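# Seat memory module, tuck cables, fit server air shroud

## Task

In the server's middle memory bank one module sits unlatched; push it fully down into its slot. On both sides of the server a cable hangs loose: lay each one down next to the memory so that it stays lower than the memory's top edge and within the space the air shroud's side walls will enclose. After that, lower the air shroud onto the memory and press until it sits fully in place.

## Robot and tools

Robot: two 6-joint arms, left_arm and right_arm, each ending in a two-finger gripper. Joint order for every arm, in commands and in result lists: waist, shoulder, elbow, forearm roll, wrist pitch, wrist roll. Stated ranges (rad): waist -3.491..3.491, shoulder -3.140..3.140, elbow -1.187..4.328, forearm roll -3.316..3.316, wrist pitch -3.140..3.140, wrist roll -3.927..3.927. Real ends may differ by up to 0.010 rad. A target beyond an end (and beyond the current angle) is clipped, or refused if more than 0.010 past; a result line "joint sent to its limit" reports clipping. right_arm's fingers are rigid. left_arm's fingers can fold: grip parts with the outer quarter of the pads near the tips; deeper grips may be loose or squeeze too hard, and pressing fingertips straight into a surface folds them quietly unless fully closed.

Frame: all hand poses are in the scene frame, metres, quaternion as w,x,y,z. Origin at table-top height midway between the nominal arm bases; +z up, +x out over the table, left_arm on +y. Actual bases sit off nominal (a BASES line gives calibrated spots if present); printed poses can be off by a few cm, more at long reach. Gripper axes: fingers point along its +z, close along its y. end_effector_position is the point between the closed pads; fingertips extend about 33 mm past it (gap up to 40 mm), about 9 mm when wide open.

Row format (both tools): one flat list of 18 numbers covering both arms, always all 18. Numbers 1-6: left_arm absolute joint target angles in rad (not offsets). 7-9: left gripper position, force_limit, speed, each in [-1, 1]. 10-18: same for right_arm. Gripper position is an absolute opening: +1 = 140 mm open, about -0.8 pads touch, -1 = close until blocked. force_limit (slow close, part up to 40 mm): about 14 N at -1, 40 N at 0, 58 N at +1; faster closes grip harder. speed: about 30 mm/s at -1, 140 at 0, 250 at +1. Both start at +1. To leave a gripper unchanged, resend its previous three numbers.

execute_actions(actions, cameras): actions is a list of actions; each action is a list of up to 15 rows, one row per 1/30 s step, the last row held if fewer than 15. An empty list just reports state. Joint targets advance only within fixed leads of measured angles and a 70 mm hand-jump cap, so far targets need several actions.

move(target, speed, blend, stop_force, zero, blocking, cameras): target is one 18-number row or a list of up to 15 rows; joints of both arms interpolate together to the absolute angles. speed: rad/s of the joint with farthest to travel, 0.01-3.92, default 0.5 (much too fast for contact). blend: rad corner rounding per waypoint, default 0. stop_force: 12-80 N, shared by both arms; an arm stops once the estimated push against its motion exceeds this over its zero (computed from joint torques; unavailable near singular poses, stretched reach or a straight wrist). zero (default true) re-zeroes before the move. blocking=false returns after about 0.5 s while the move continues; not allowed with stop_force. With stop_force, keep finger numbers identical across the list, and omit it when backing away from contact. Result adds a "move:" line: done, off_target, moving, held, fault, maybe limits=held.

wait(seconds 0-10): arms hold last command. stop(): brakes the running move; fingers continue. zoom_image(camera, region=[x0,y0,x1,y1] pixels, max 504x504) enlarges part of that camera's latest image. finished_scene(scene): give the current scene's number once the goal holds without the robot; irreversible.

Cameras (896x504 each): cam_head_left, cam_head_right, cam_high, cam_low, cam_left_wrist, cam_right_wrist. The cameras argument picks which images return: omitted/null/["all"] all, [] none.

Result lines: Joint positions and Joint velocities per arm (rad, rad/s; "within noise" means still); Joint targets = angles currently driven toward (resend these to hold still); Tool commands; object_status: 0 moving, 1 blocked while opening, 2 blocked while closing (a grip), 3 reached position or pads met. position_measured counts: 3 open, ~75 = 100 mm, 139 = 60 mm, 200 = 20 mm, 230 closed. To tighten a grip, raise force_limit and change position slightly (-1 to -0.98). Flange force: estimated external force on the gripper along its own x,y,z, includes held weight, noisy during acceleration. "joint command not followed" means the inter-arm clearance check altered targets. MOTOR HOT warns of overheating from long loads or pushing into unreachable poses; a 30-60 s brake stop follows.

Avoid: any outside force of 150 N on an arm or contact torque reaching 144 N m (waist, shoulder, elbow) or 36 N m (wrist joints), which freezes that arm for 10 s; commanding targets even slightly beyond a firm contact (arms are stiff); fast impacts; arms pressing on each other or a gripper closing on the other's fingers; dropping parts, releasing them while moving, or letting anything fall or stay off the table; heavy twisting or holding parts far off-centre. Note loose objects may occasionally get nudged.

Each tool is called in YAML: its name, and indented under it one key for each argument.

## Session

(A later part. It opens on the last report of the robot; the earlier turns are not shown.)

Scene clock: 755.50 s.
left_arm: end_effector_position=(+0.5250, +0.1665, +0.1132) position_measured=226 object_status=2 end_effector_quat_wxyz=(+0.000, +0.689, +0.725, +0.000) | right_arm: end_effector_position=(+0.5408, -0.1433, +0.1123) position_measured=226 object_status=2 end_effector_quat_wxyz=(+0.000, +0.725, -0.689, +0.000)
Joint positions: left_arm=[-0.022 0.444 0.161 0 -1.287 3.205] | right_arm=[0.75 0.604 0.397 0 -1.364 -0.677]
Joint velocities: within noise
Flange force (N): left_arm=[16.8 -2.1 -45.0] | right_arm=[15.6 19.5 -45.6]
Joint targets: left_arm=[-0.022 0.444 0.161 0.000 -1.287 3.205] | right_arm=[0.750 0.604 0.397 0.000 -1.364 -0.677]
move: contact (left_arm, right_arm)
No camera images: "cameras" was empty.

move:
  target:
    - [-0.0222,0.4439,0.1620,0,-1.2889,3.2048,-1,0,-1,0.7502,0.6041,0.3988,0,-1.3655,-0.6767,-1,0,-1]
  speed: [0.01]
  cameras: []

move:
  target:
    - [-0.0222,0.4439,0.1620,0,-1.2889,3.2048,-0.1,0,-1,0.7502,0.6041,0.3988,0,-1.3655,-0.6767,-0.1,0,-1]
  speed: [0.01]
  cameras: ["cam_left_wrist","cam_right_wrist"]

Scene clock: 763.30 s.
left_arm: end_effector_position=(+0.5249, +0.1666, +0.1138) position_measured=226 object_status=2 end_effector_quat_wxyz=(+0.000, +0.689, +0.725, +0.000) | right_arm: end_effector_position=(+0.5408, -0.1433, +0.1130) position_measured=226 object_status=2 end_effector_quat_wxyz=(+0.000, +0.725, -0.689, +0.000)
Joint positions: left_arm=[-0.022 0.444 0.162 0 -1.289 3.205] | right_arm=[0.75 0.604 0.399 0 -1.365 -0.677]
Joint velocities: within noise
Flange force (N): left_arm=[6.8 12.2 6.5] | right_arm=[12.7 6.7 -4.7]
Joint targets: left_arm=[-0.022 0.444 0.162 0.000 -1.289 3.205] | right_arm=[0.750 0.604 0.399 0.000 -1.366 -0.677]
move: done
No camera images: "cameras" was empty.

Scene clock: 765.33 s.
left_arm: end_effector_position=(+0.5249, +0.1666, +0.1140) position_measured=141 object_status=0 end_effector_quat_wxyz=(+0.000, +0.689, +0.725, +0.000) | right_arm: end_effector_position=(+0.5408, -0.1433, +0.1131) position_measured=141 object_status=0 end_effector_quat_wxyz=(+0.000, +0.725, -0.689, +0.000)
Joint positions: left_arm=[-0.022 0.444 0.162 0 -1.289 3.205] | right_arm=[0.75 0.604 0.399 0 -1.366 -0.677]
Joint velocities: within noise
Flange force (N): left_arm=[4.8 -0.4 4.6] | right_arm=[5.4 4.4 -0.6]
Joint targets: left_arm=[-0.022 0.444 0.162 0.000 -1.289 3.205] | right_arm=[0.750 0.604 0.399 0.000 -1.366 -0.677]
move: done
Images, in order (width x height): cam_left_wrist 896x504, cam_right_wrist 896x504.

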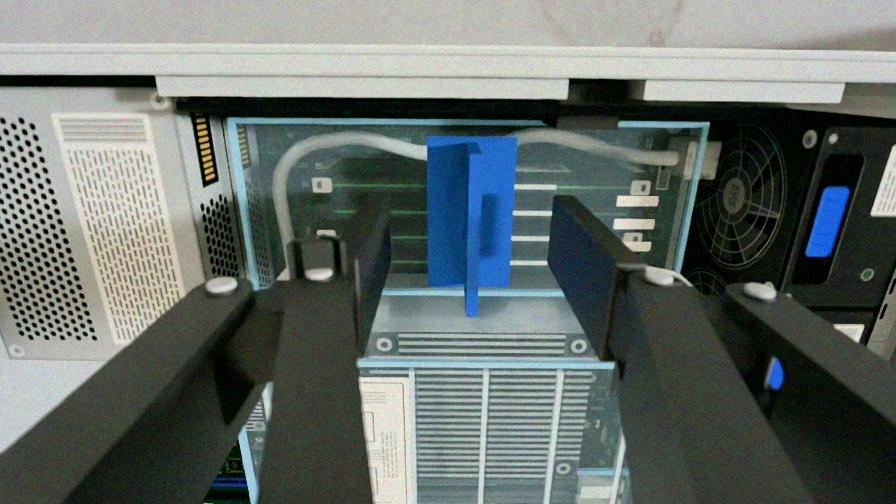

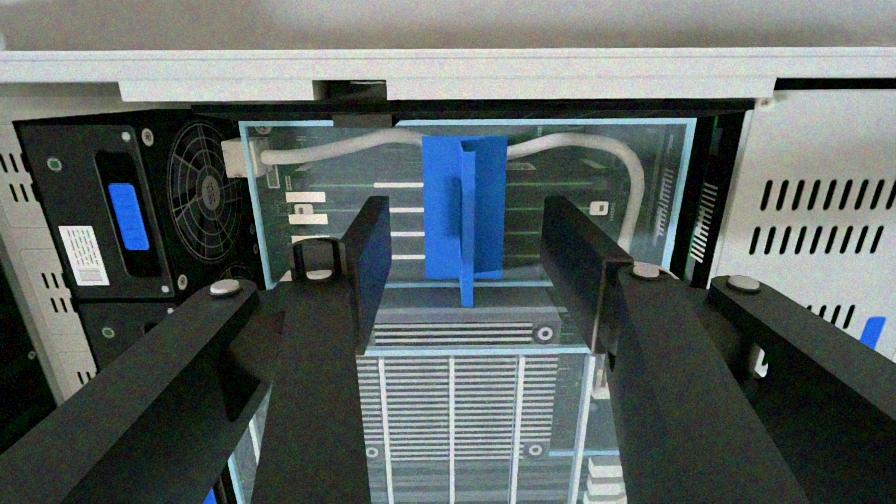

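move:
  target:
    - [-0.0222,0.4155,0.2442,0,-1.3995,3.2048,-0.1,0,-1,0.7502,0.5832,0.4888,0,-1.4764,-0.6767,-0.1,0,-1]
  speed: [0.1]
  cameras: ["cam_left_wrist","cam_right_wrist"]

move:
  target:
    - [-0.0222,0.4155,0.2442,0,-1.3995,3.2048,-1,0,0,0.7502,0.5832,0.4888,0,-1.4764,-0.6767,-1,0,0]
  speed: [0.1]
  cameras: []

move:
  target:
    - [-0.0222,0.4342,0.1848,0,-1.3214,3.2048,-1,0,0,0.7502,0.5971,0.4210,0,-1.3947,-0.6767,-1,0,0]
  speed: [0.03]
  stop_force: 40
  cameras: ["cam_left_wrist","cam_right_wrist"]

Scene clock: 778.57 s.
left_arm: end_effector_position=(+0.5250, +0.1666, +0.1651) position_measured=141 object_status=3 end_effector_quat_wxyz=(+0.000, +0.689, +0.725, +0.000) | right_arm: end_effector_position=(+0.5408, -0.1433, +0.1650) position_measured=141 object_status=3 end_effector_quat_wxyz=(+0.000, +0.725, -0.689, +0.000)
Joint positions: left_arm=[-0.022 0.416 0.244 0 -1.399 3.205] | right_arm=[0.75 0.583 0.489 0 -1.476 -0.677]
Joint velocities: within noise
Flange force (N): left_arm=[4.7 -0.2 4.8] | right_arm=[5.7 5.0 -0.3]
Joint targets: left_arm=[-0.022 0.415 0.244 0.000 -1.399 3.205] | right_arm=[0.750 0.583 0.489 0.000 -1.476 -0.677]
move: done
Images, in order (width x height): cam_left_wrist 896x504, cam_right_wrist 896x504.

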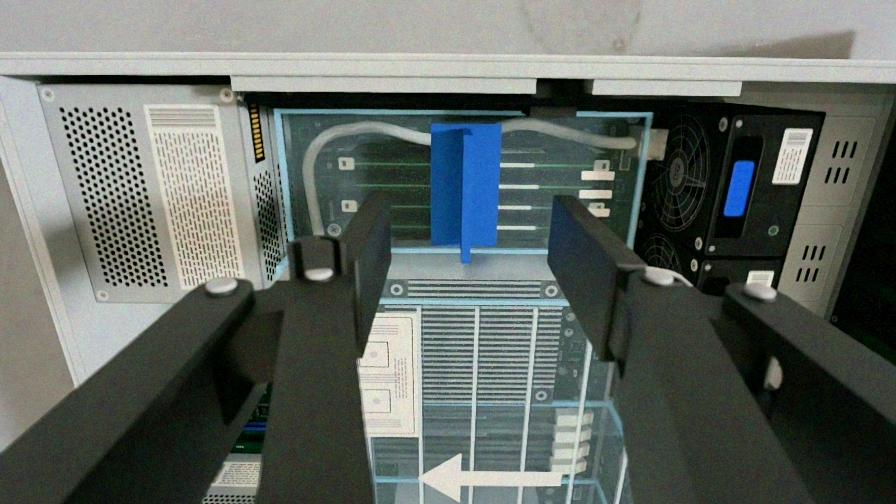

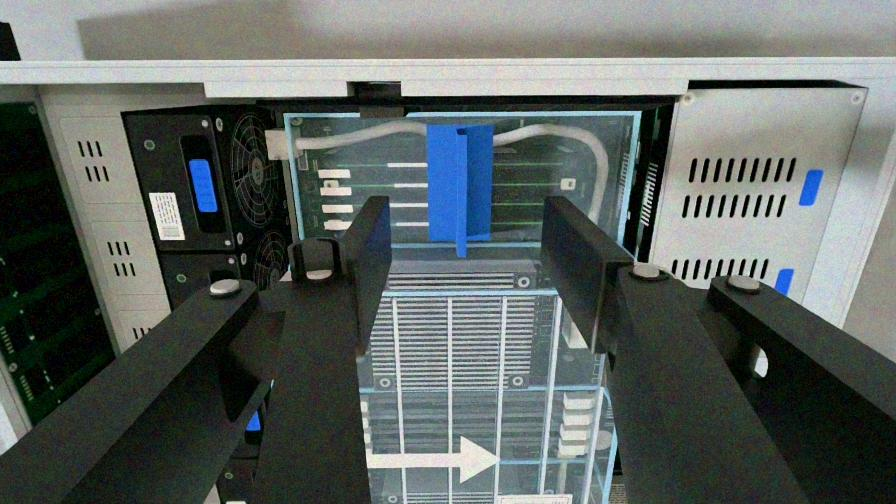

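Scene clock: 779.23 s.
left_arm: end_effector_position=(+0.5250, +0.1666, +0.1651) position_measured=233 object_status=3 end_effector_quat_wxyz=(+0.000, +0.689, +0.725, +0.000) | right_arm: end_effector_position=(+0.5408, -0.1433, +0.1650) position_measured=233 object_status=3 end_effector_quat_wxyz=(+0.000, +0.725, -0.689, +0.000)
Joint positions: left_arm=[-0.022 0.415 0.244 0 -1.4 3.205] | right_arm=[0.75 0.583 0.489 0 -1.476 -0.677]
Joint velocities: within noise
Flange force (N): left_arm=[4.5 0.2 5.1] | right_arm=[5.5 4.5 0.0]
Joint targets: left_arm=[-0.022 0.415 0.244 0.000 -1.399 3.205] | right_arm=[0.750 0.583 0.489 0.000 -1.476 -0.677]
move: done
No camera images: "cameras" was empty.

Scene clock: 782.57 s.
left_arm: end_effector_position=(+0.5251, +0.1665, +0.1309) position_measured=233 object_status=3 end_effector_quat_wxyz=(+0.000, +0.689, +0.725, +0.000) | right_arm: end_effector_position=(+0.5409, -0.1433, +0.1277) position_measured=233 object_status=3 end_effector_quat_wxyz=(+0.000, +0.725, -0.689, +0.000)
Joint positions: left_arm=[-0.022 0.433 0.187 0 -1.325 3.205] | right_arm=[0.75 0.597 0.422 0 -1.396 -0.677]
Joint velocities: within noise
Flange force (N): left_arm=[15.2 -13.1 -48.1] | right_arm=[4.9 18.5 -45.8]
Joint targets: left_arm=[-0.022 0.433 0.187 0.000 -1.325 3.205] | right_arm=[0.750 0.597 0.422 0.000 -1.396 -0.677]
move: contact (left_arm, right_arm)
Images, in order (width x height): cam_left_wrist 896x504, cam_right_wrist 896x504.

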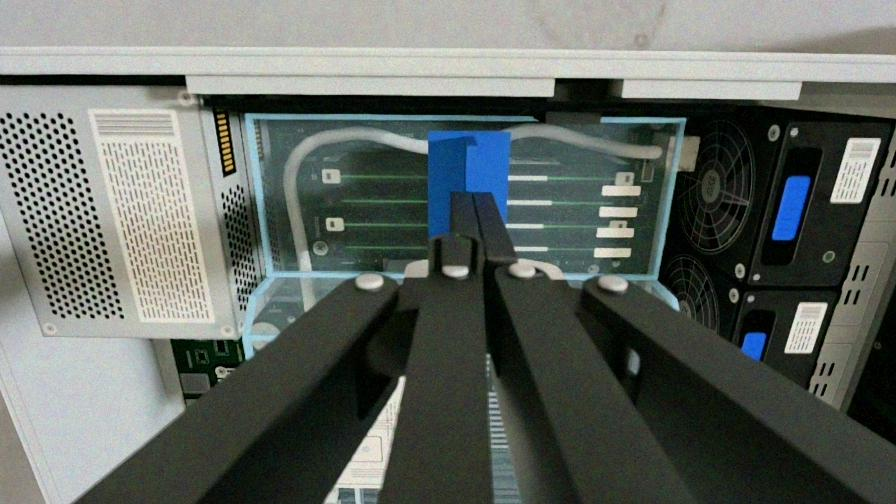

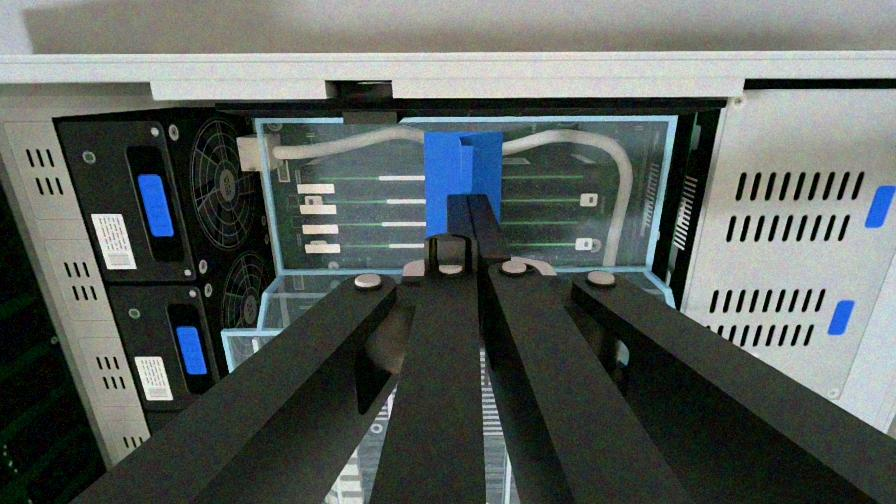

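move:
  target:
    - [-0.0222,0.4020,0.3263,0,-1.4951,3.2048,-1,0,0,0.7502,0.5776,0.5805,0,-1.5737,-0.6767,-1,0,0]
    - [0.2,0.1,0.3,0,-1.75,2.8,-1,0,0,0.45,0.1,0.35,0,-1.82,-0.7,-1,0,0]
  speed: [0.15,0.7]
  cameras: ["cam_head_left","cam_head_right","cam_high"]

zoom_image:
  camera: "cam_high"
  region: [390, 90, 570, 280]

zoom_image:
  camera: "cam_head_left"
  region: [350, 190, 560, 350]

Scene clock: 795.13 s.
left_arm: end_effector_position=(+0.4240, +0.2745, +0.3568) position_measured=233 object_status=3 end_effector_quat_wxyz=(+0.005, +0.752, +0.659, +0.009) | right_arm: end_effector_position=(+0.4369, -0.4097, +0.3776) position_measured=233 object_status=3 end_effector_quat_wxyz=(+0.000, -0.605, +0.796, +0.000)
Joint positions: left_arm=[0.2 0.1 0.3 0 -1.75 2.8] | right_arm=[0.45 0.1 0.35 0 -1.82 -0.7]
Joint velocities: within noise
Flange force (N): left_arm=[5.4 -1.9 4.7] | right_arm=[3.0 1.6 0.9]
Joint targets: left_arm=[0.200 0.100 0.300 0.000 -1.750 2.800] | right_arm=[0.450 0.100 0.350 0.000 -1.820 -0.700]
move: done
Images, in order (width x height): cam_head_left 896x504, cam_head_right 896x504, cam_high 896x504.

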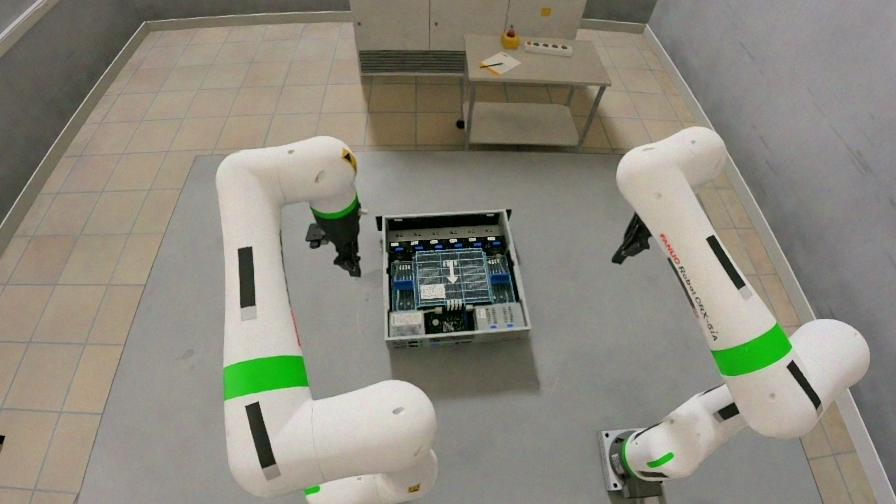

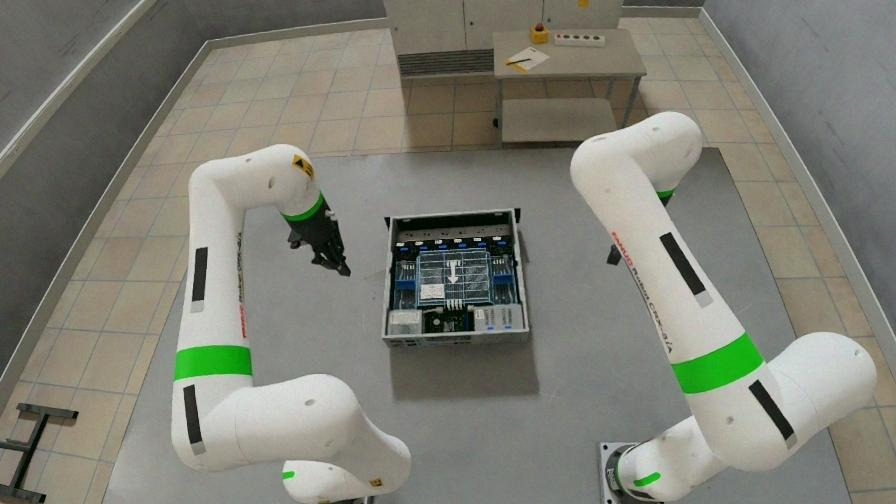

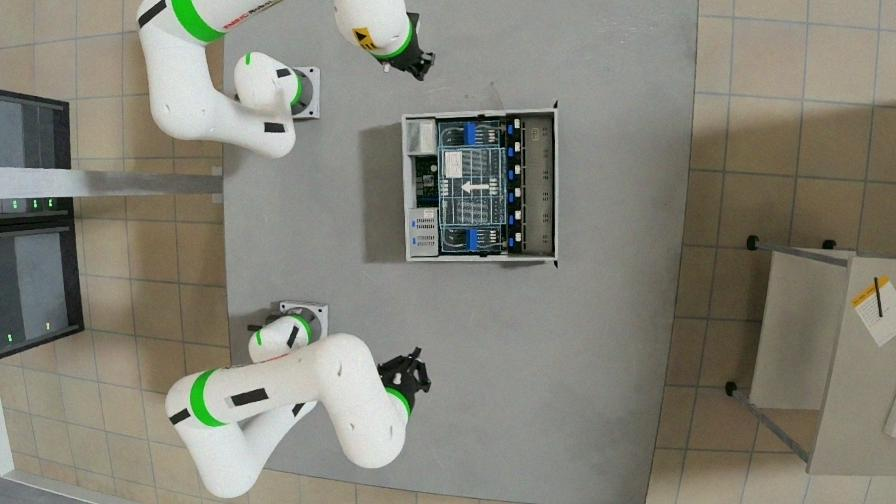

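Scaled by 2.653 from the camera's 896x504 image, which has a finer 1280x720 frame.

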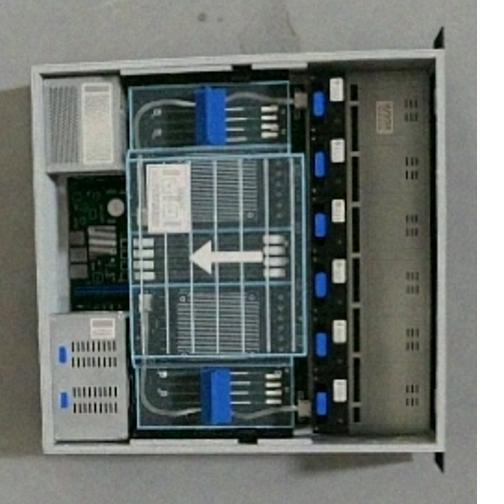

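Scaled by 2.400 from the camera's 896x504 image, which has a finer 1280x720 frame.

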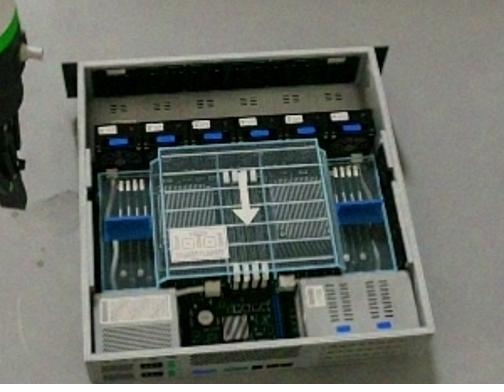

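finished_scene:
  scene: 2

The scene is finished: the task was done.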